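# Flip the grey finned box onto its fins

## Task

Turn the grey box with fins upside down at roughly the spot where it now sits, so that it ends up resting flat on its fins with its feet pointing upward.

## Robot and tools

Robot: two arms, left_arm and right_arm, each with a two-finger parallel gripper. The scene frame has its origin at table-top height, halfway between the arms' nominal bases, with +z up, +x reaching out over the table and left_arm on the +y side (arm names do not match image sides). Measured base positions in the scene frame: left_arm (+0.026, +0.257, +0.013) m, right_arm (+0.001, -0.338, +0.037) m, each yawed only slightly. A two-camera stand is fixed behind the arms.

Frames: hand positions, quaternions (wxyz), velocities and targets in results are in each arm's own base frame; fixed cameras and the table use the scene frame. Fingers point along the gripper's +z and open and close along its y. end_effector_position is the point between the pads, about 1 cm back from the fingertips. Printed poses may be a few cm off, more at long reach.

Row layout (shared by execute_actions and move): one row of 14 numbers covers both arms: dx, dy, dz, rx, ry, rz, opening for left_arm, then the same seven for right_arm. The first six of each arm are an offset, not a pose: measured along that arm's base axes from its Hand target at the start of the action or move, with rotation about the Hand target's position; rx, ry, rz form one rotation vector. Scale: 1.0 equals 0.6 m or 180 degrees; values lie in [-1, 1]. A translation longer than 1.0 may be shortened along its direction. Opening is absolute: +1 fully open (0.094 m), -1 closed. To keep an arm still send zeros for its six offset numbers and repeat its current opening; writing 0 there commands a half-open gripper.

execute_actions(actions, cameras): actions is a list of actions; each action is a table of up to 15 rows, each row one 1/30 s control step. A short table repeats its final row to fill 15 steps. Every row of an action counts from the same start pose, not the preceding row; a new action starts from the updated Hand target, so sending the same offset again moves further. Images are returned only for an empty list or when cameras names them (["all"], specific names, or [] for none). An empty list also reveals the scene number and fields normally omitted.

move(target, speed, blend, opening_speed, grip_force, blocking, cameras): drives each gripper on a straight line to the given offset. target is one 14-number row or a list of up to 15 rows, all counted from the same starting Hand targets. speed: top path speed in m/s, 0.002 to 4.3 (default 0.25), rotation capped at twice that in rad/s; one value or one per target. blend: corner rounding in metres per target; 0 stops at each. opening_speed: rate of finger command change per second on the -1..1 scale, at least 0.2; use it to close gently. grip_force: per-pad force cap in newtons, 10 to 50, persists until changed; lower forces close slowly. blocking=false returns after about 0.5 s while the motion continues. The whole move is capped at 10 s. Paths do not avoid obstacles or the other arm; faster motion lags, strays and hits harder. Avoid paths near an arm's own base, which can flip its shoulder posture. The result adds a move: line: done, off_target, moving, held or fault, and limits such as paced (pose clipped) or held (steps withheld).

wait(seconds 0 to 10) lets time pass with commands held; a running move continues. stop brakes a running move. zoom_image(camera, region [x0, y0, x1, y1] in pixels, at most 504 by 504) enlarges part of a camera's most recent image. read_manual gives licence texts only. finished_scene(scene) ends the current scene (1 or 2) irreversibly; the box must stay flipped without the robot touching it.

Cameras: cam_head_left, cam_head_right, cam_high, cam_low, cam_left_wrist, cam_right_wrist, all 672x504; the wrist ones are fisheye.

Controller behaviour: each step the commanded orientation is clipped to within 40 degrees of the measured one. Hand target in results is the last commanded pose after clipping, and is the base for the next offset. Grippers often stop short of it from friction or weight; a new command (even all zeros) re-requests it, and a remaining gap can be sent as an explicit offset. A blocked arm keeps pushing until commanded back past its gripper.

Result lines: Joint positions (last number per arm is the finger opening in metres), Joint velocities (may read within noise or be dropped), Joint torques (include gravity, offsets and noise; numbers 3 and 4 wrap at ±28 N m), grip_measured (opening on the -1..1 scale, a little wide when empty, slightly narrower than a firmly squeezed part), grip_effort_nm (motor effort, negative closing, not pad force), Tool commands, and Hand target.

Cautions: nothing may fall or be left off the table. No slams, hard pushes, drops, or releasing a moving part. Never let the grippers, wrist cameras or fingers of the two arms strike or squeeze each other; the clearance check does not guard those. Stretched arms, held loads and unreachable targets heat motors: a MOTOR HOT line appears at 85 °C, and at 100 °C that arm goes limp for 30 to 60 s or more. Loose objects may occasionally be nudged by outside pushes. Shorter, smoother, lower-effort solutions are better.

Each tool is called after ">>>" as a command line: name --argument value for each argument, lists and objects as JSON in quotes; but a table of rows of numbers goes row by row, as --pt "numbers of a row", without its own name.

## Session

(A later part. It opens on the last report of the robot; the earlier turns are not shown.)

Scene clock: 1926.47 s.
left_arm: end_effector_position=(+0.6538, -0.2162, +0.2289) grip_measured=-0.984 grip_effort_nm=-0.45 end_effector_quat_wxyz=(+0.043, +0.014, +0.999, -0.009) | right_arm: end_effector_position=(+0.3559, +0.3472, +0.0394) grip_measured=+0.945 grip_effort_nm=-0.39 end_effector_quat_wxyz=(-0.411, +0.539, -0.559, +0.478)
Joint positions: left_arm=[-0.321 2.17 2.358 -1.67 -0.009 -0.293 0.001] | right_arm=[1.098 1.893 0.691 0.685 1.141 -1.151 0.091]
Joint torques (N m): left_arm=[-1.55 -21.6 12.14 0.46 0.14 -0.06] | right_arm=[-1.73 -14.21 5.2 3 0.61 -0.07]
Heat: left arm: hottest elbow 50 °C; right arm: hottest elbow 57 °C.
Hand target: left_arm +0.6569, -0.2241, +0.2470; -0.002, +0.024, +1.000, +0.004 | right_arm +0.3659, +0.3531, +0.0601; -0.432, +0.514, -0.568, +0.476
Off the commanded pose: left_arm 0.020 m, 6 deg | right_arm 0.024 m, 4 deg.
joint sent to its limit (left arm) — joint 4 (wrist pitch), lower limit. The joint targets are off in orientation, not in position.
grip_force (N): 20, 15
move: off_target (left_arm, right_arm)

>>> execute_actions --actions '[]' --cameras '["cam_right_wrist","cam_low"]'

>>> zoom_image --camera "cam_low" --region '[240, 190, 420, 310]'

Scene clock: 1933.70 s.
left_arm: end_effector_position=(+0.6538, -0.2162, +0.2289) grip_measured=-0.984 grip_effort_nm=-0.45 end_effector_quat_wxyz=(+0.043, +0.014, +0.999, -0.009) | right_arm: end_effector_position=(+0.3559, +0.3472, +0.0394) grip_measured=+0.945 grip_effort_nm=-0.39 end_effector_quat_wxyz=(-0.411, +0.539, -0.559, +0.478)
Joint positions: left_arm=[-0.321 2.17 2.358 -1.67 -0.009 -0.293 0.001] | right_arm=[1.098 1.893 0.691 0.685 1.141 -1.151 0.091]
Joint velocities: within noise
Joint torques (N m): left_arm=[-1.49 -21.48 12.15 0.47 0.15 -0.06] | right_arm=[-1.26 -14.51 5.11 3.23 0.65 -0.05]
Heat: left arm: hottest elbow 50 °C; right arm: hottest elbow 55 °C.
Hand target: left_arm +0.6569, -0.2241, +0.2470; -0.002, +0.024, +1.000, +0.004 | right_arm +0.3659, +0.3531, +0.0601; -0.432, +0.514, -0.568, +0.476
Tool commands: left_gripper/opening=-1.0 right_gripper/opening=+0.84
Off the commanded pose: left_arm 0.020 m, 6 deg | right_arm 0.024 m, 4 deg.
grip_force (N): 20, 15
Images, in order (width x height): cam_low 672x504, cam_right_wrist 672x504.

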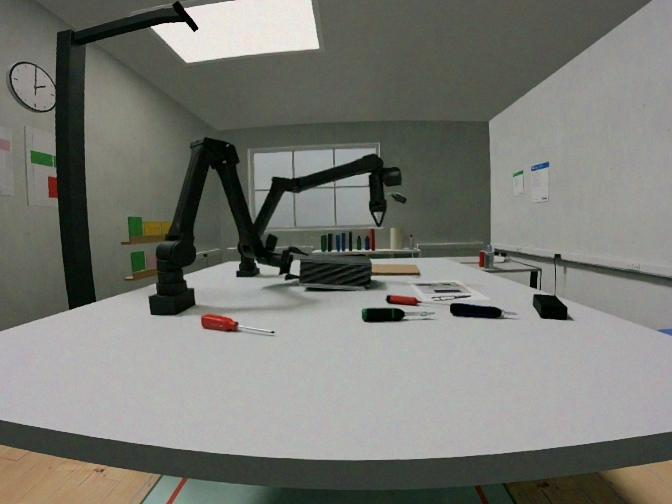

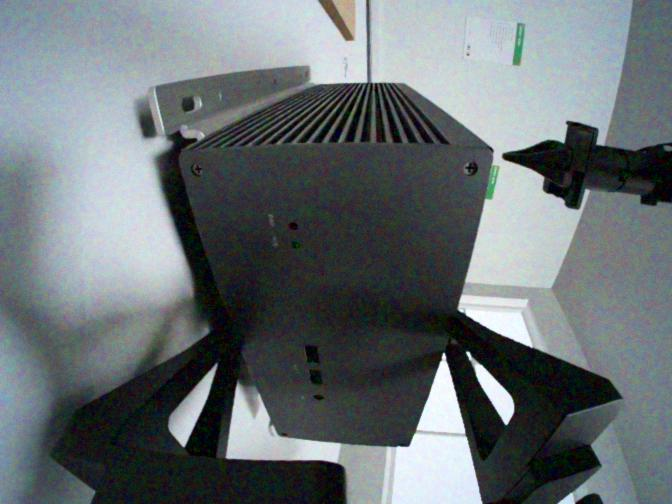

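Scaled by 2.800.

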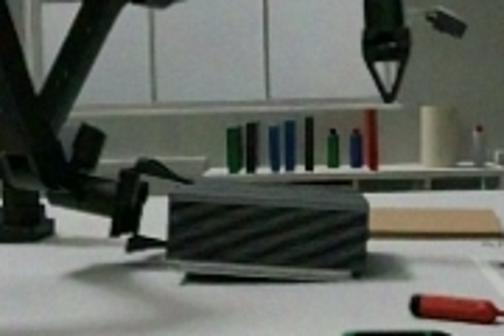

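>>> execute_actions --actions '[]' --cameras '["all"]'

Scene clock: 1982.00 s.
left_arm: end_effector_position=(+0.6538, -0.2162, +0.2289) grip_measured=-0.984 grip_effort_nm=-0.45 end_effector_quat_wxyz=(+0.043, +0.014, +0.999, -0.009) | right_arm: end_effector_position=(+0.3559, +0.3472, +0.0394) grip_measured=+0.945 grip_effort_nm=-0.40 end_effector_quat_wxyz=(-0.411, +0.539, -0.559, +0.478)
Joint positions: left_arm=[-0.321 2.17 2.358 -1.67 -0.009 -0.293 0.001] | right_arm=[1.098 1.893 0.691 0.685 1.141 -1.151 0.091]
Joint velocities: within noise
Joint torques (N m): left_arm=[-1.55 -21.42 12.12 0.44 0.16 -0.07] | right_arm=[-1.2 -13.98 5.29 3.11 0.65 -0.04]
Heat: left arm: hottest elbow 53 °C; right arm: hottest elbow 47 °C.
Hand target: left_arm +0.6569, -0.2241, +0.2470; -0.002, +0.024, +1.000, +0.004 | right_arm +0.3659, +0.3531, +0.0601; -0.432, +0.514, -0.568, +0.476
Tool commands: left_gripper/opening=-1.0 right_gripper/opening=+0.84
Off the commanded pose: left_arm 0.020 m, 6 deg | right_arm 0.024 m, 4 deg.
grip_force (N): 20, 15

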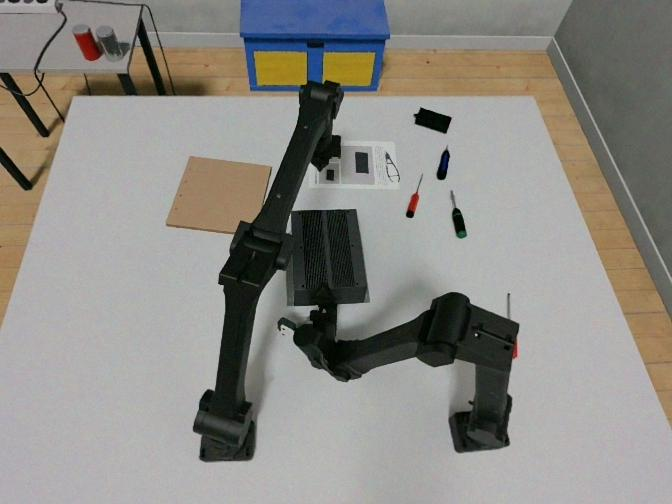

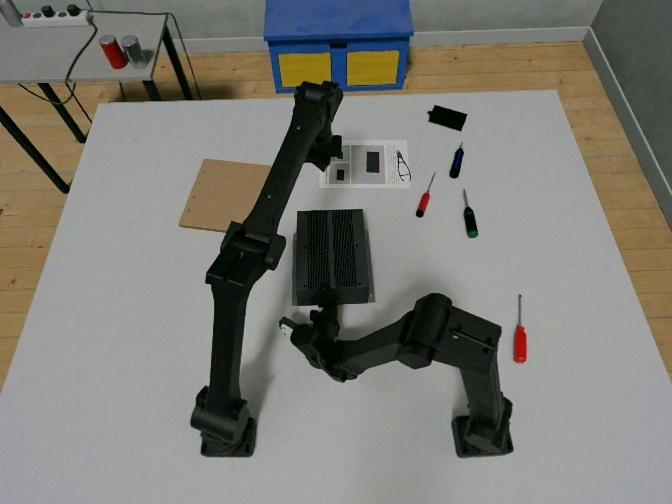

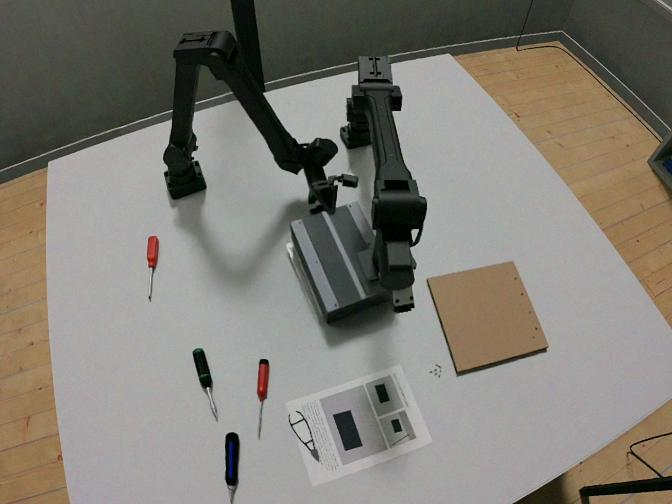

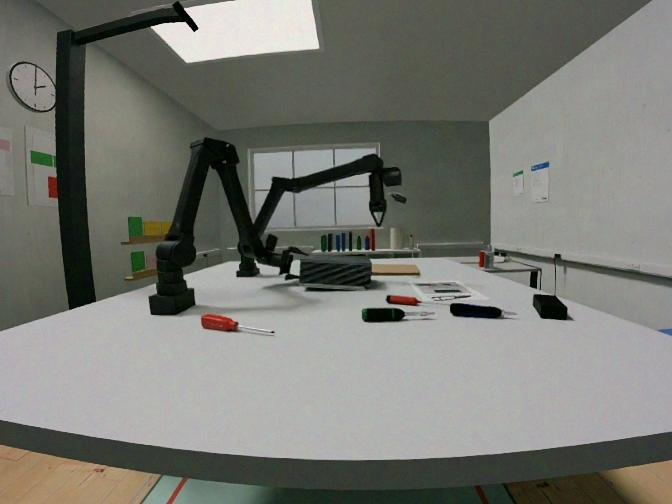

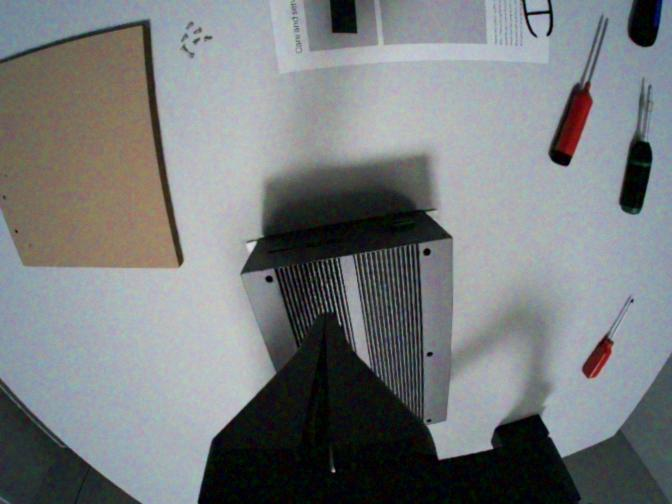

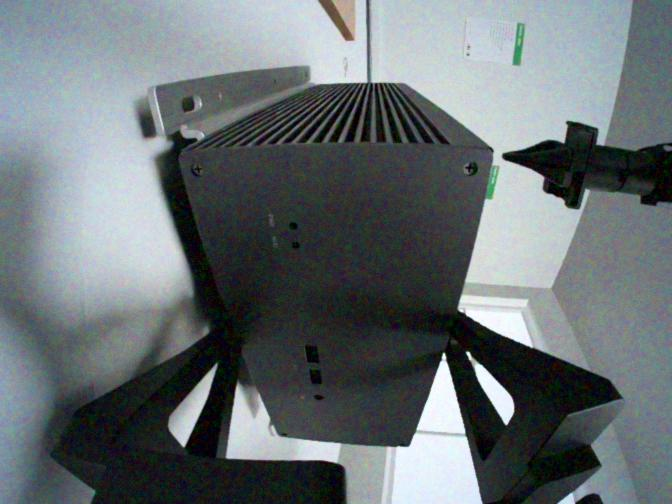

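>>> zoom_image --camera "cam_right_wrist" --region '[120, 30, 400, 240]'

>>> zoom_image --camera "cam_left_wrist" --region '[220, 190, 480, 440]'

>>> zoom_image --camera "cam_high" --region '[240, 120, 460, 340]'

Scaled by 1.800 from the camera's 672x504 image, which has a finer 960x720 frame.

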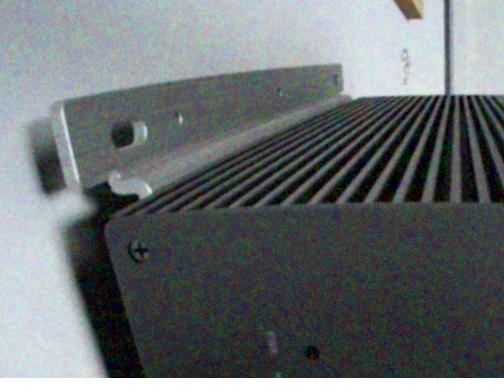

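Scaled by 1.938 from the camera's 672x504 image, which has a finer 960x720 frame.

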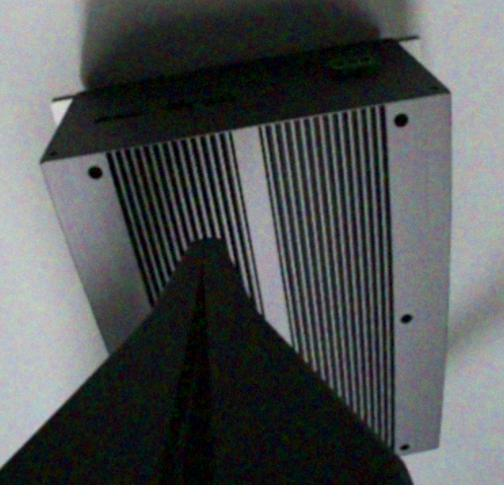

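Scaled by 2.291.

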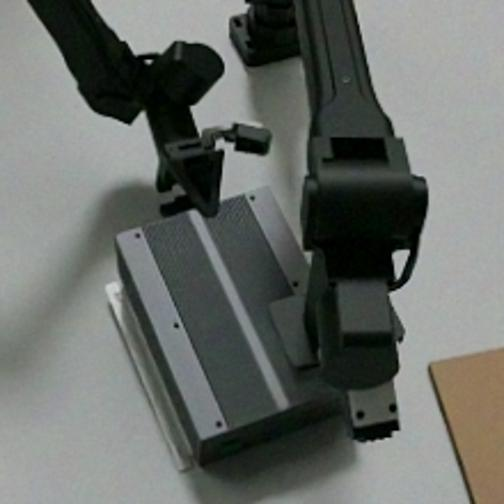

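>>> move --target '[0,0,0,0,0,0,-1, 0,0,-0.055,0,0,0,0.84]' --speed 0.03

Scene clock: 2293.60 s.
left_arm: end_effector_position=(+0.6538, -0.2162, +0.2289) grip_measured=-0.984 grip_effort_nm=-0.45 end_effector_quat_wxyz=(+0.043, +0.014, +0.999, -0.009) | right_arm: end_effector_position=(+0.3539, +0.3473, +0.0212) grip_measured=+0.945 grip_effort_nm=-0.39 end_effector_quat_wxyz=(-0.419, +0.531, -0.557, +0.482)
Joint positions: left_arm=[-0.321 2.17 2.358 -1.67 -0.009 -0.293 0.001] | right_arm=[1.104 1.969 0.69 0.803 1.157 -1.175 0.091]
Joint torques (N m): left_arm=[-1.49 -21.42 12.15 0.42 0.15 -0.07] | right_arm=[-2.55 -12.1 5.16 2.41 -0.04 0.15]
Heat: left arm: hottest elbow 56 °C; right arm: hottest elbow 41 °C.
Hand target: left_arm +0.6569, -0.2241, +0.2470; -0.002, +0.024, +1.000, +0.004 | right_arm +0.3658, +0.3529, +0.0271; -0.432, +0.514, -0.568, +0.476
Off the commanded pose: left_arm 0.020 m, 6 deg | right_arm 0.015 m, 3 deg.
joint sent to its limit (left arm) — joint 4 (wrist pitch), lower limit. The joint targets are off in orientation, not in position.
grip_force (N): 20, 15
move: off_target (left_arm, right_arm)

>>> move --target '[0,0,0,0,0,0,-1, 0,0,-0.015,0,0,0,1.0]' --speed 0.03 --opening_speed 0.3 --cameras '["cam_right_wrist", "cam_low"]'

Scene clock: 2300.73 s.
left_arm: end_effector_position=(+0.6538, -0.2162, +0.2289) grip_measured=-0.984 grip_effort_nm=-0.45 end_effector_quat_wxyz=(+0.043, +0.014, +0.999, -0.009) | right_arm: end_effector_position=(+0.3548, +0.3477, +0.0217) grip_measured=+0.998 grip_effort_nm=0.12 end_effector_quat_wxyz=(-0.428, +0.522, -0.564, +0.476)
Joint positions: left_arm=[-0.321 2.17 2.358 -1.67 -0.009 -0.293 0.001] | right_arm=[1.102 1.973 0.69 0.821 1.155 -1.159 0.094]
Joint torques (N m): left_arm=[-1.55 -21.36 12.15 0.44 0.15 -0.06] | right_arm=[-1.85 -9.76 5.46 2.52 0.05 -0.07]
Heat: left arm: hottest elbow 56 °C; right arm: hottest elbow 41 °C.
Hand target: left_arm +0.6569, -0.2241, +0.2470; -0.002, +0.024, +1.000, +0.004 | right_arm +0.3658, +0.3531, +0.0181; -0.432, +0.514, -0.568, +0.476
Off the commanded pose: left_arm 0.020 m, 6 deg | right_arm 0.013 m, 1 deg.
joint sent to its limit (left arm) — joint 4 (wrist pitch), lower limit. The joint targets are off in orientation, not in position.
grip_force (N): 20, 15
move: off_target (left_arm, right_arm)
Images, in order (width x height): cam_low 672x504, cam_right_wrist 672x504.

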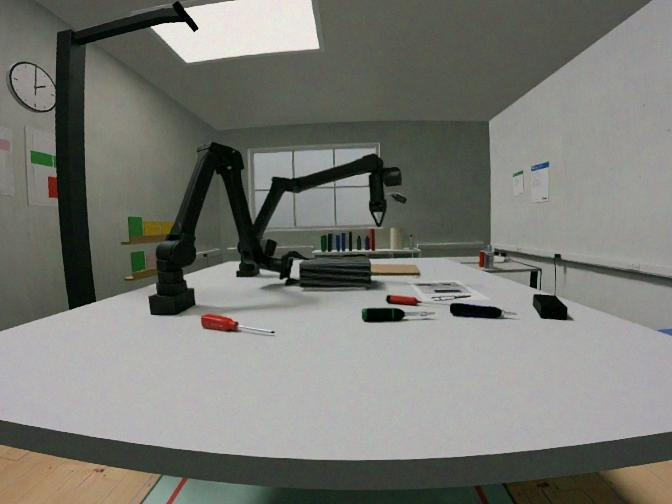

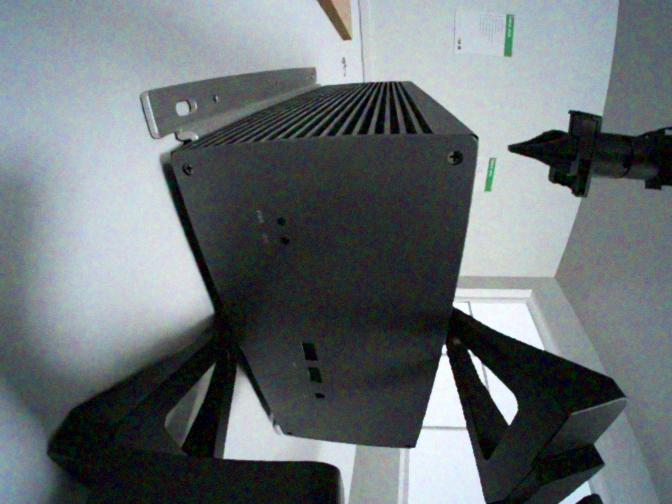

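>>> move --target '[0,0,0,0,0,0,-1, -0.2,0.017,0.06,0,0,0,1.0]' --speed 0.1 --cameras '["cam_right_wrist"]'

Scene clock: 2331.77 s.
left_arm: end_effector_position=(+0.6538, -0.2162, +0.2289) grip_measured=-0.984 grip_effort_nm=-0.45 end_effector_quat_wxyz=(+0.043, +0.014, +0.999, -0.009) | right_arm: end_effector_position=(+0.2494, +0.3368, +0.0198) grip_measured=+1.000 grip_effort_nm=-0.02 end_effector_quat_wxyz=(-0.398, +0.537, -0.567, +0.482)
Joint positions: left_arm=[-0.321 2.17 2.358 -1.67 -0.009 -0.293 0.001] | right_arm=[1.35 1.84 0.668 0.02 1.33 -0.496 0.094]
Joint torques (N m): left_arm=[-1.55 -21.54 12.15 0.44 0.16 -0.06] | right_arm=[1.85 -15.44 6.53 0.95 2.32 -0.08]
Heat: left arm: hottest elbow 56 °C; right arm: hottest elbow 41 °C.
Hand target: left_arm +0.6569, -0.2241, +0.2470; -0.002, +0.024, +1.000, +0.004 | right_arm +0.2458, +0.3634, +0.0541; -0.432, +0.514, -0.568, +0.476
Off the commanded pose: left_arm 0.020 m, 6 deg | right_arm 0.043 m, 5 deg.
joint sent to its limit (left arm) — joint 4 (wrist pitch), lower limit. The joint targets are off in orientation, not in position.
grip_force (N): 20, 15
move: off_target (left_arm, right_arm)
Images, in order (width x height): cam_right_wrist 672x504.

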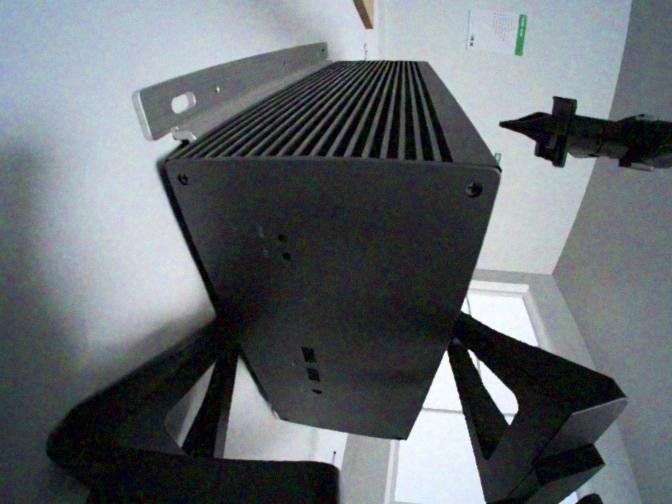

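>>> execute_actions --actions '[]' --cameras '["cam_head_left", "cam_high", "cam_low", "cam_left_wrist"]'

Scene clock: 2338.63 s.
left_arm: end_effector_position=(+0.6538, -0.2162, +0.2289) grip_measured=-0.984 grip_effort_nm=-0.45 end_effector_quat_wxyz=(+0.043, +0.014, +0.999, -0.009) | right_arm: end_effector_position=(+0.2494, +0.3368, +0.0198) grip_measured=+1.000 grip_effort_nm=-0.02 end_effector_quat_wxyz=(-0.398, +0.537, -0.567, +0.482)
Joint positions: left_arm=[-0.321 2.17 2.358 -1.67 -0.009 -0.293 0.001] | right_arm=[1.35 1.84 0.668 0.02 1.33 -0.496 0.094]
Joint velocities: within noise
Joint torques (N m): left_arm=[-1.67 -21.48 12.15 0.47 0.16 -0.06] | right_arm=[1.2 -15.38 6.54 0.91 2.3 -0.06]
Heat: left arm: hottest elbow 56 °C; right arm: hottest elbow 41 °C.
Hand target: left_arm +0.6569, -0.2241, +0.2470; -0.002, +0.024, +1.000, +0.004 | right_arm +0.2458, +0.3634, +0.0541; -0.432, +0.514, -0.568, +0.476
Tool commands: left_gripper/opening=-1.0 right_gripper/opening=+1.0
Off the commanded pose: left_arm 0.020 m, 6 deg | right_arm 0.043 m, 5 deg.
grip_force (N): 20, 15
Images, in order (width x height): cam_head_left 672x504, cam_high 672x504, cam_low 672x504, cam_left_wrist 672x504.

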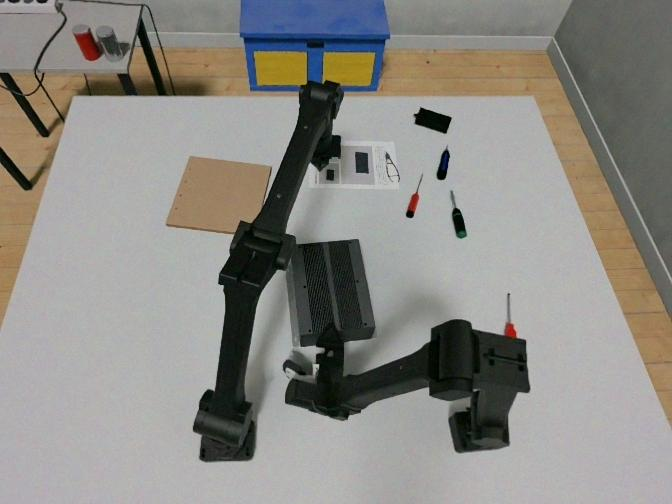

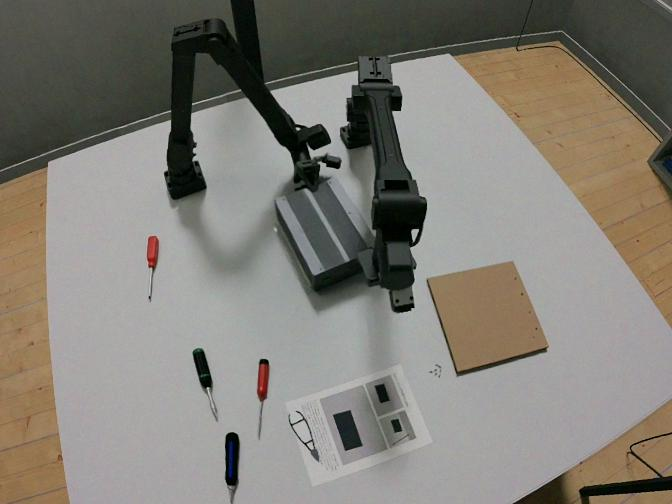

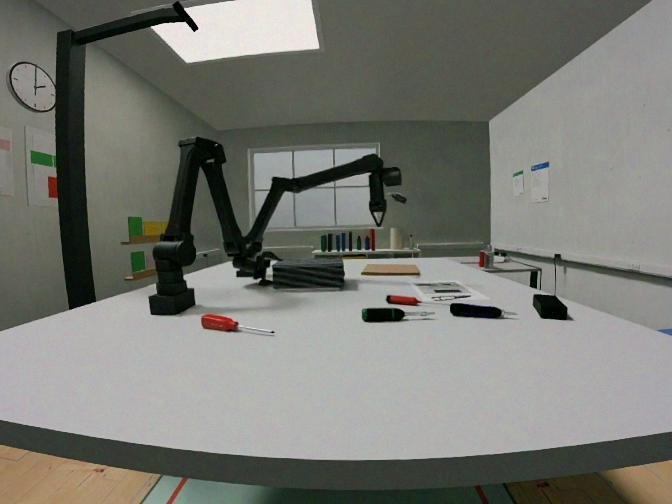

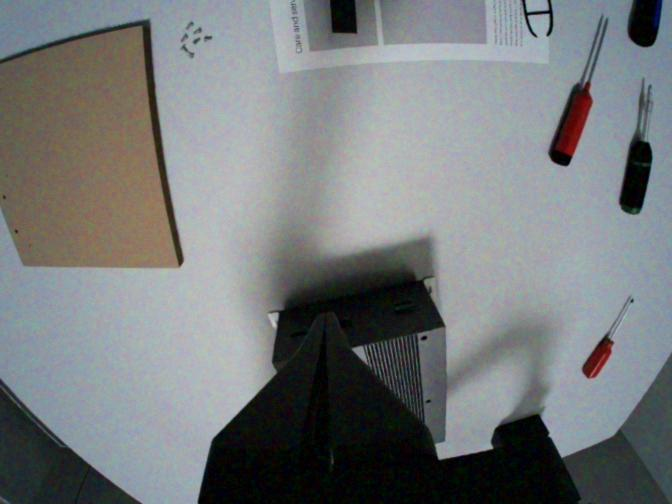

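>>> move --target '[0,0,0,0,0,0,-1, 0.095,0,0,0,0,0,1.0]' --speed 0.05 --cameras '["cam_right_wrist", "cam_head_left"]'

Scene clock: 2358.57 s.
left_arm: end_effector_position=(+0.6538, -0.2162, +0.2289) grip_measured=-0.984 grip_effort_nm=-0.45 end_effector_quat_wxyz=(+0.043, +0.014, +0.999, -0.009) | right_arm: end_effector_position=(+0.2843, +0.3546, +0.0206) grip_measured=+1.000 grip_effort_nm=-0.07 end_effector_quat_wxyz=(-0.404, +0.557, -0.551, +0.473)
Joint positions: left_arm=[-0.321 2.17 2.358 -1.67 -0.009 -0.293 0.001] | right_arm=[1.268 1.876 0.659 0.423 1.247 -0.887 0.094]
Joint torques (N m): left_arm=[-1.44 -21.48 12.15 0.46 0.15 -0.06] | right_arm=[-3.08 -14.74 5.79 3.28 1.93 -0.27]
Heat: left arm: hottest elbow 56 °C; right arm: hottest elbow 42 °C.
Hand target: left_arm +0.6569, -0.2241, +0.2470; -0.002, +0.024, +1.000, +0.004 | right_arm +0.3028, +0.3632, +0.0540; -0.432, +0.514, -0.568, +0.476
Off the commanded pose: left_arm 0.020 m, 6 deg | right_arm 0.039 m, 6 deg.
joint sent to its limit (left arm) — joint 4 (wrist pitch), lower limit. The joint targets are off in orientation, not in position.
grip_force (N): 20, 15
move: off_target (left_arm, right_arm)
Images, in order (width x height): cam_head_left 672x504, cam_right_wrist 672x504.

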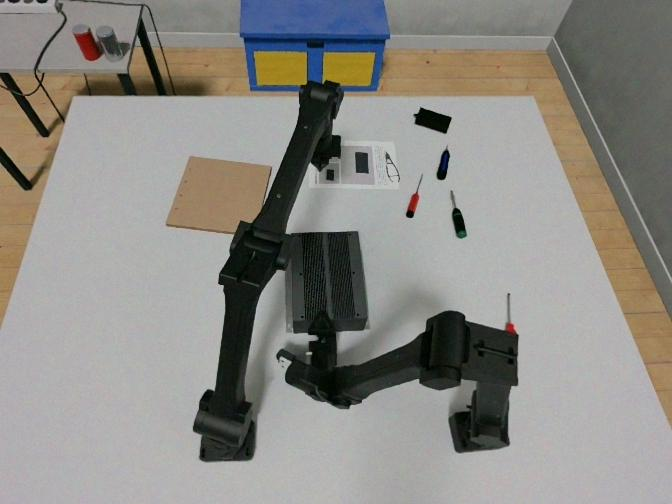

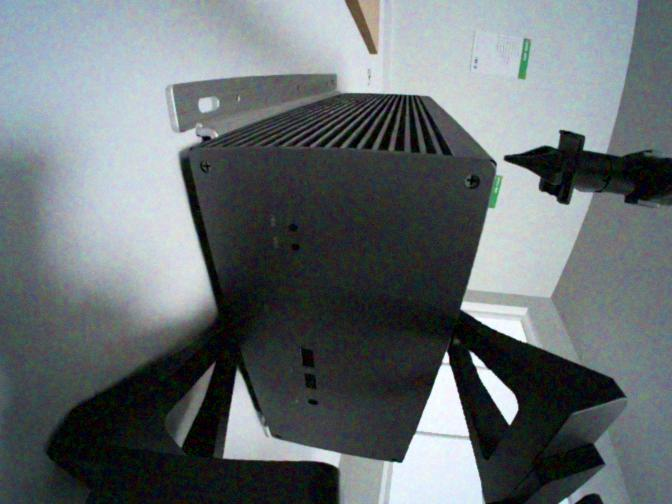

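>>> move --target '[0,0,0,0,0,0,-1, 0,0,-0.055,0.003,0.035,0,1.0]' --speed 0.05 --cameras '["cam_right_wrist"]'

Scene clock: 2373.63 s.
left_arm: end_effector_position=(+0.6538, -0.2162, +0.2289) grip_measured=-0.984 grip_effort_nm=-0.45 end_effector_quat_wxyz=(+0.043, +0.014, +0.999, -0.009) | right_arm: end_effector_position=(+0.2847, +0.3567, +0.0185) grip_measured=+1.000 grip_effort_nm=-0.07 end_effector_quat_wxyz=(-0.401, +0.550, -0.576, +0.453)
Joint positions: left_arm=[-0.321 2.17 2.358 -1.67 -0.009 -0.293 0.001] | right_arm=[1.265 1.856 0.686 0.272 1.221 -0.741 0.094]
Joint torques (N m): left_arm=[-1.49 -21.42 12.15 0.46 0.14 -0.05] | right_arm=[-3.25 -11.52 6.42 1.18 -0.5 0.16]
Heat: left arm: hottest elbow 57 °C; right arm: hottest elbow 41 °C.
Hand target: left_arm +0.6569, -0.2241, +0.2470; -0.002, +0.024, +1.000, +0.004 | right_arm +0.3028, +0.3633, +0.0210; -0.402, +0.537, -0.593, +0.445
Off the commanded pose: left_arm 0.020 m, 6 deg | right_arm 0.019 m, 3 deg.
joint sent to its limit (left arm) — joint 4 (wrist pitch), lower limit. The joint targets are off in orientation, not in position.
grip_force (N): 20, 15
move: off_target (left_arm, right_arm)
Images, in order (width x height): cam_right_wrist 672x504.

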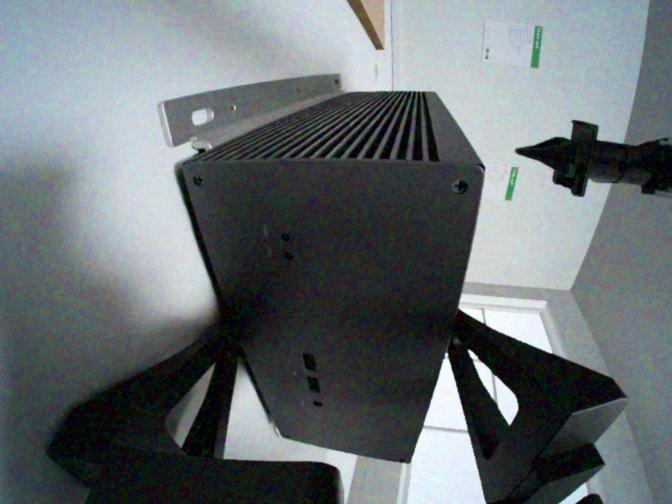

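>>> move --target '[0,0,0,0,0,0,-1, -0.08,0.005,0.0,0,0,0,1.0]' --speed 0.04 --cameras '["cam_right_wrist"]'

Scene clock: 2380.57 s.
left_arm: end_effector_position=(+0.6538, -0.2162, +0.2289) grip_measured=-0.984 grip_effort_nm=-0.45 end_effector_quat_wxyz=(+0.043, +0.014, +0.999, -0.009) | right_arm: end_effector_position=(+0.2617, +0.3536, +0.0186) grip_measured=+1.000 grip_effort_nm=-0.06 end_effector_quat_wxyz=(+0.394, -0.534, +0.594, -0.454)
Joint positions: left_arm=[-0.321 2.17 2.358 -1.67 -0.009 -0.293 0.001] | right_arm=[1.321 1.84 0.727 -0.049 1.264 -0.444 0.094]
Joint torques (N m): left_arm=[-1.61 -21.42 12.16 0.43 0.14 -0.07] | right_arm=[0.73 -10.99 5.05 0.73 0.39 0.24]
Heat: left arm: hottest elbow 57 °C; right arm: hottest elbow 41 °C.
Hand target: left_arm +0.6569, -0.2241, +0.2470; -0.002, +0.024, +1.000, +0.004 | right_arm +0.2548, +0.3662, +0.0211; +0.402, -0.537, +0.593, -0.444
Off the commanded pose: left_arm 0.020 m, 6 deg | right_arm 0.015 m, 2 deg.
joint sent to its limit (left arm) — joint 4 (wrist pitch), lower limit. The joint targets are off in orientation, not in position.
grip_force (N): 20, 15
move: off_target (left_arm, right_arm)
Images, in order (width x height): cam_right_wrist 672x504.

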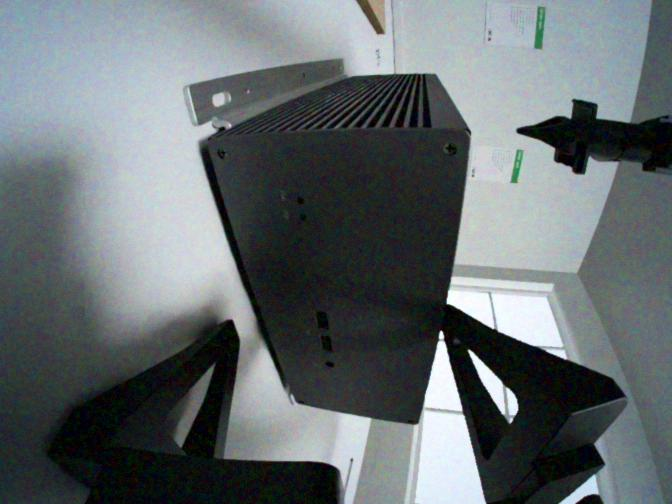

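>>> move --pt "-0.345 0.29 0.022 0 0 0 -0.7 -0.1 0 0.05 0 0 0 1.0" --pt "-0.478 0.3235 -0.162 -0.333 0 0 -0.7 -0.1 0 0.05 0 0 0 1.0" --speed 0.15 --blend 0.03 --cameras '["all"]'

Scene clock: 2430.10 s.
left_arm: end_effector_position=(+0.3707, -0.0327, +0.1555) grip_measured=-0.703 grip_effort_nm=0.16 end_effector_quat_wxyz=(+0.018, +0.028, +0.871, -0.490) | right_arm: end_effector_position=(+0.1988, +0.3512, +0.0435) grip_measured=+1.000 grip_effort_nm=-0.06 end_effector_quat_wxyz=(-0.389, +0.542, -0.590, +0.455)
Joint positions: left_arm=[0.305 1.579 1.039 -1.485 0.956 0.608 0.014] | right_arm=[1.483 1.791 0.803 -0.693 1.282 0.08 0.094]
Joint torques (N m): left_arm=[0.15 -8.53 7.09 -0.58 0.7 0.04] | right_arm=[0.32 -11.69 6.2 0.05 0.75 0.17]
Heat: left arm: hottest elbow 56 °C; right arm: hottest elbow 40 °C.
Hand target: left_arm +0.3702, -0.0299, +0.1498; +0.010, +0.022, +0.868, -0.496 | right_arm +0.1948, +0.3662, +0.0510; -0.402, +0.537, -0.593, +0.444
Off the commanded pose: left_arm 0.006 m, 1 deg | right_arm 0.017 m, 2 deg.
grip_force (N): 20, 15
move: off_target (right_arm)

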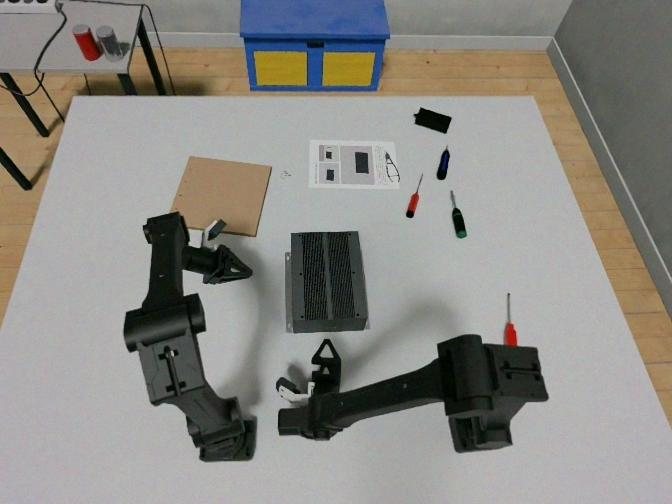

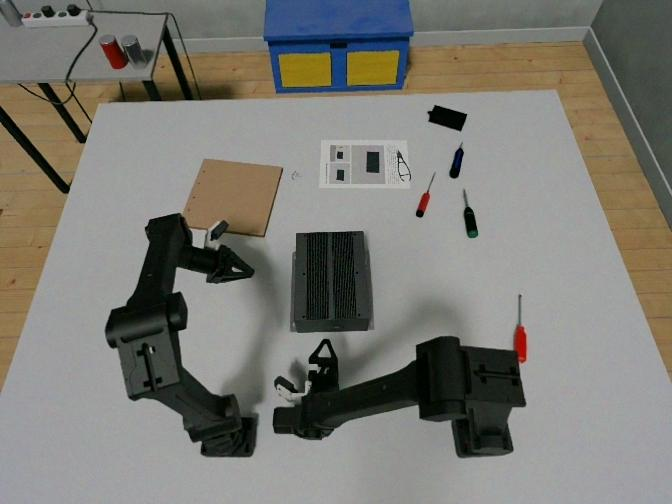

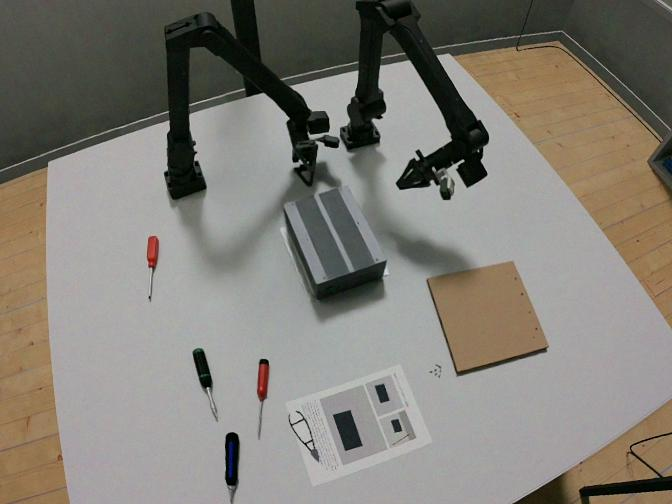

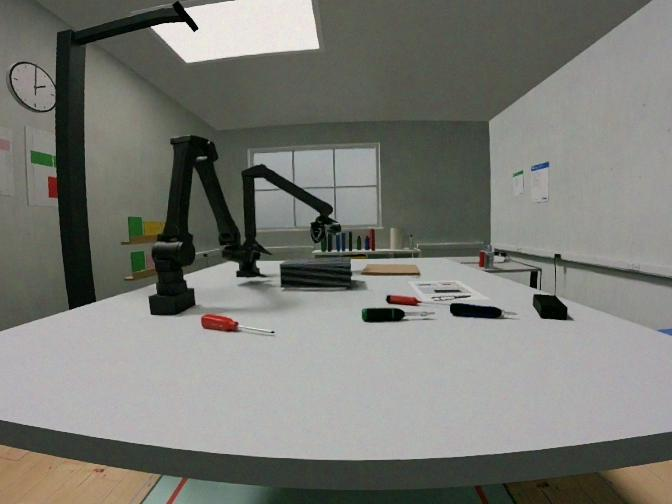

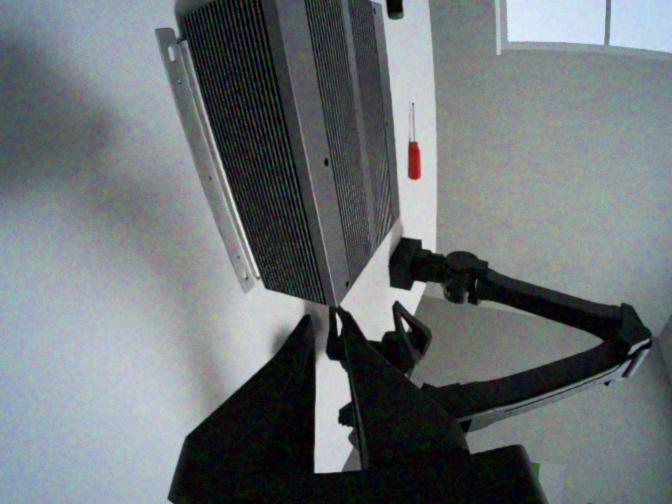

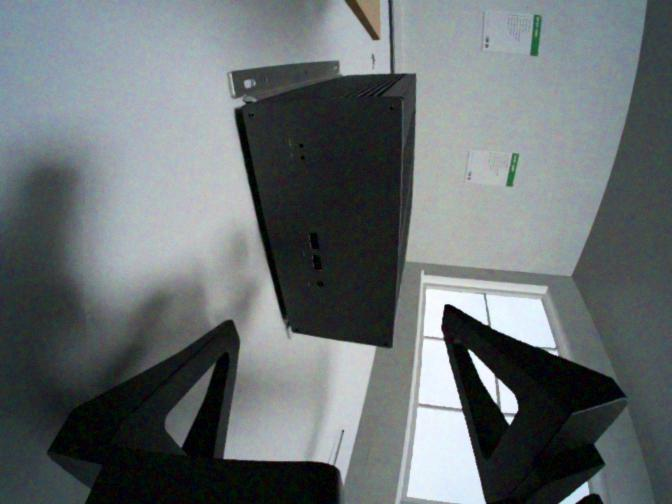

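>>> zoom_image --camera "cam_left_wrist" --region '[130, 0, 420, 320]'

Scaled by 1.575 from the camera's 672x504 image, which has a finer 960x720 frame.

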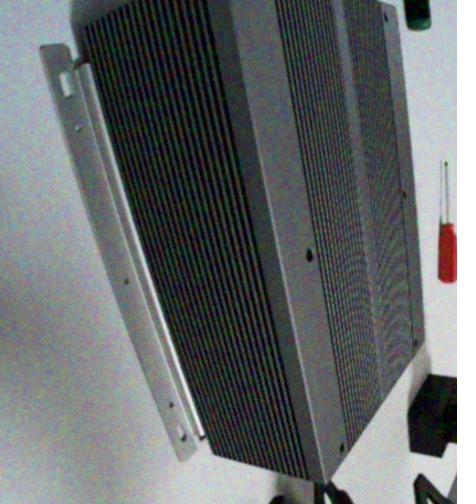

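>>> move --target '[0.0663,-0.0418,-0.217,0,0,0.0139,-0.7, 0,0,0,0,0,0,1.0]' --speed 0.12 --cameras '["cam_left_wrist","cam_high"]'

Scene clock: 2487.00 s.
left_arm: end_effector_position=(+0.4116, -0.0505, +0.0277) grip_measured=-0.703 grip_effort_nm=0.16 end_effector_quat_wxyz=(+0.032, +0.008, +0.869, -0.493) | right_arm: end_effector_position=(+0.1988, +0.3512, +0.0435) grip_measured=+1.000 grip_effort_nm=-0.06 end_effector_quat_wxyz=(-0.389, +0.542, -0.590, +0.455)
Joint positions: left_arm=[0.241 1.842 0.98 -1.01 1.005 0.426 0.014] | right_arm=[1.483 1.791 0.803 -0.693 1.282 0.08 0.094]
Joint torques (N m): left_arm=[-1.61 -10.64 5.38 0.54 0.74 -0.23] | right_arm=[0.73 -11.87 6.16 0.03 0.74 0.16]
Heat: left arm: hottest elbow 51 °C; right arm: hottest elbow 42 °C.
Hand target: left_arm +0.4100, -0.0549, +0.0196; +0.021, +0.003, +0.868, -0.496 | right_arm +0.1948, +0.3662, +0.0510; -0.402, +0.537, -0.593, +0.444
Off the commanded pose: left_arm 0.009 m, 1 deg | right_arm 0.017 m, 2 deg.
grip_force (N): 20, 15
move: off_target (right_arm)
Images, in order (width x height): cam_high 672x504, cam_left_wrist 672x504.

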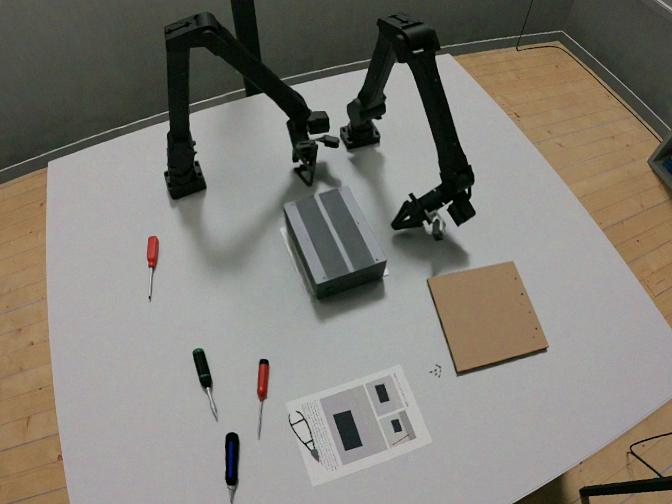

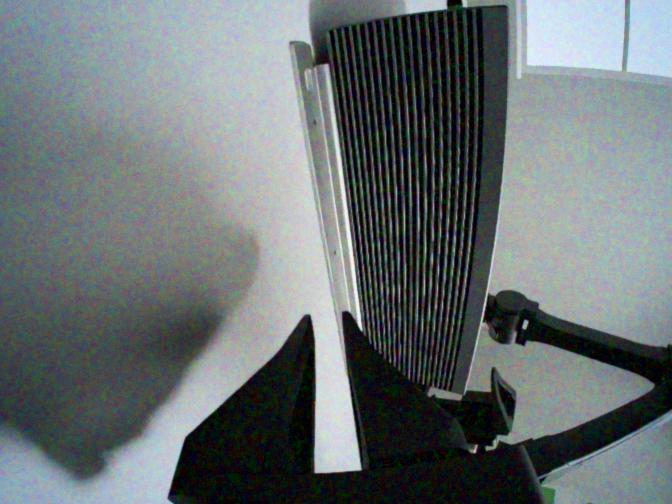

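>>> move --target '[0,0,-0.04,0,0,0,-0.7, 0,0,0,0,0,0,1.0]' --speed 0.05 --cameras '["cam_left_wrist"]'

Scene clock: 2494.20 s.
left_arm: end_effector_position=(+0.4124, -0.0503, +0.0047) grip_measured=-0.703 grip_effort_nm=0.16 end_effector_quat_wxyz=(+0.033, +0.009, +0.870, -0.493) | right_arm: end_effector_position=(+0.1988, +0.3512, +0.0435) grip_measured=+1.000 grip_effort_nm=-0.06 end_effector_quat_wxyz=(-0.389, +0.542, -0.590, +0.455)
Joint positions: left_arm=[0.241 1.893 0.973 -0.95 1.005 0.426 0.014] | right_arm=[1.483 1.791 0.803 -0.693 1.282 0.08 0.094]
Joint torques (N m): left_arm=[-1.55 -10.75 5.01 0.51 0.74 -0.25] | right_arm=[0.44 -11.46 6.16 0.09 0.81 0.16]
Heat: left arm: hottest elbow 50 °C; right arm: hottest elbow 42 °C.
Hand target: left_arm +0.4099, -0.0550, -0.0044; +0.021, +0.003, +0.868, -0.496 | right_arm +0.1948, +0.3662, +0.0510; -0.402, +0.537, -0.593, +0.444
Off the commanded pose: left_arm 0.010 m, 2 deg | right_arm 0.017 m, 2 deg.
grip_force (N): 20, 15
move: off_target (right_arm)
Images, in order (width x height): cam_left_wrist 672x504.

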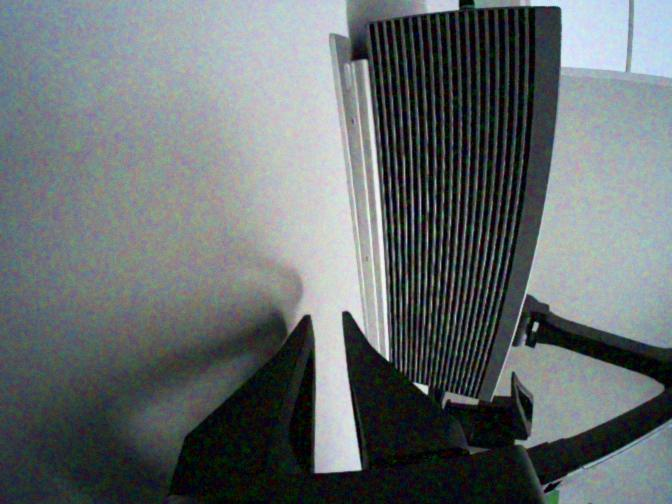

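>>> move --target '[0,0,-0.015,0,0,0,-0.7, 0,0,0,0,0,0,1.0]' --speed 0.03 --cameras '["cam_left_wrist"]'

>>> zoom_image --camera "cam_left_wrist" --region '[200, 200, 440, 380]'

Scene clock: 2516.70 s.
left_arm: end_effector_position=(+0.4136, -0.0502, -0.0021) grip_measured=-0.703 grip_effort_nm=0.16 end_effector_quat_wxyz=(+0.035, +0.009, +0.869, -0.493) | right_arm: end_effector_position=(+0.1988, +0.3512, +0.0435) grip_measured=+1.000 grip_effort_nm=-0.06 end_effector_quat_wxyz=(-0.389, +0.542, -0.590, +0.455)
Joint positions: left_arm=[0.241 1.909 0.973 -0.93 1.007 0.425 0.014] | right_arm=[1.483 1.791 0.803 -0.693 1.282 0.08 0.094]
Joint torques (N m): left_arm=[-1.61 -10.64 4.72 0.58 0.65 -0.24] | right_arm=[0.56 -11.46 6.26 0.12 0.74 0.17]
Heat: left arm: hottest elbow 47 °C; right arm: hottest elbow 42 °C.
Hand target: left_arm +0.4099, -0.0550, -0.0134; +0.021, +0.003, +0.868, -0.496 | right_arm +0.1948, +0.3662, +0.0510; -0.402, +0.537, -0.593, +0.444
Off the commanded pose: left_arm 0.013 m, 2 deg | right_arm 0.017 m, 2 deg.
grip_force (N): 20, 15
move: off_target (left_arm, right_arm)
Images, in order (width x height): cam_left_wrist 672x504.

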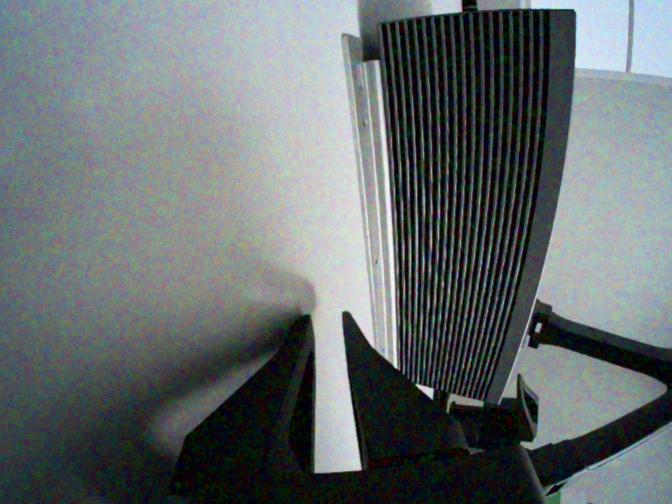

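Scaled by 2.100 from the camera's 672x504 image, which has a finer 960x720 frame.

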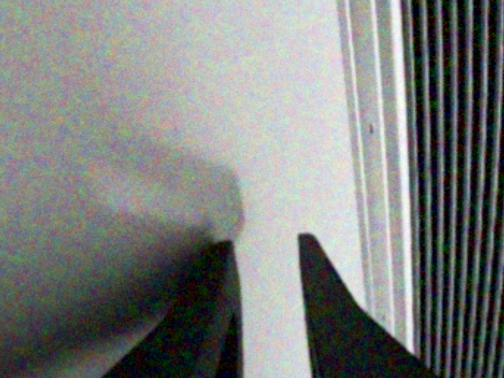

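>>> execute_actions --actions '[]' --cameras '["cam_right_wrist"]'

>>> zoom_image --camera "cam_right_wrist" --region '[190, 30, 350, 150]'

>>> zoom_image --camera "cam_right_wrist" --region '[220, 290, 320, 370]'

Scene clock: 2526.80 s.
left_arm: end_effector_position=(+0.4136, -0.0502, -0.0022) grip_measured=-0.703 grip_effort_nm=0.16 end_effector_quat_wxyz=(+0.035, +0.009, +0.869, -0.493) | right_arm: end_effector_position=(+0.1988, +0.3512, +0.0435) grip_measured=+1.000 grip_effort_nm=-0.06 end_effector_quat_wxyz=(-0.389, +0.542, -0.590, +0.455)
Joint positions: left_arm=[0.241 1.909 0.973 -0.929 1.007 0.425 0.014] | right_arm=[1.483 1.791 0.803 -0.693 1.282 0.08 0.094]
Joint velocities: within noise
Joint torques (N m): left_arm=[-1.55 -10.75 4.72 0.59 0.65 -0.24] | right_arm=[0.15 -11.93 6.2 -0.14 0.74 0.18]
Heat: left arm: hottest elbow 46 °C; right arm: hottest elbow 42 °C.
Hand target: left_arm +0.4099, -0.0550, -0.0134; +0.021, +0.003, +0.868, -0.496 | right_arm +0.1948, +0.3662, +0.0510; -0.402, +0.537, -0.593, +0.444
Tool commands: left_gripper/opening=-0.7 right_gripper/opening=+1.0
Off the commanded pose: left_arm 0.013 m, 2 deg | right_arm 0.017 m, 2 deg.
grip_force (N): 20, 15
Images, in order (width x height): cam_right_wrist 672x504.

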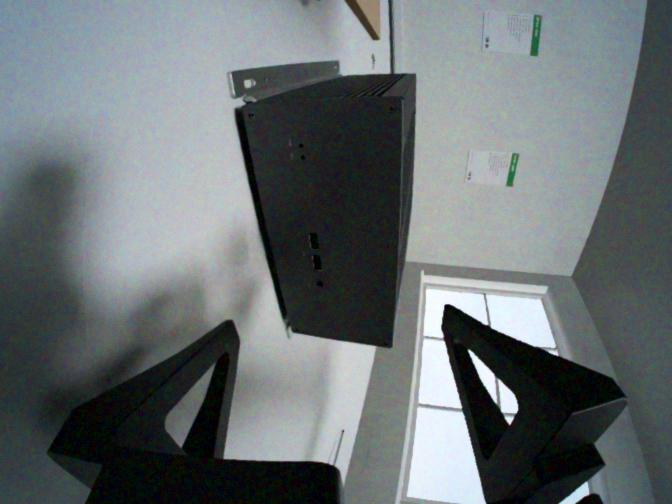

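Scaled by 3.150 from the camera's 672x504 image, which has a finer 960x720 frame.

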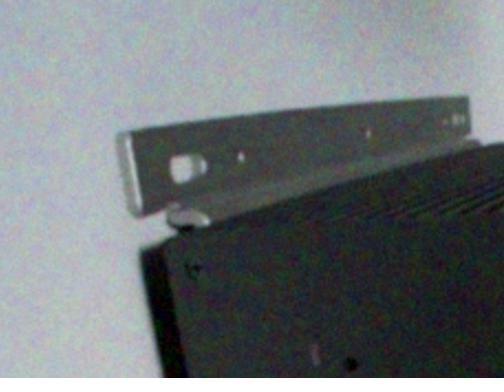

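Scaled by 5.040 from the camera's 672x504 image, which has a finer 960x720 frame.

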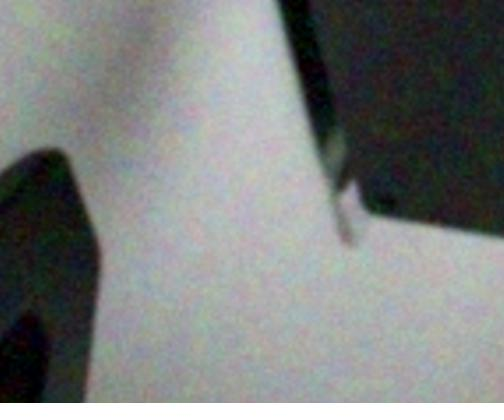

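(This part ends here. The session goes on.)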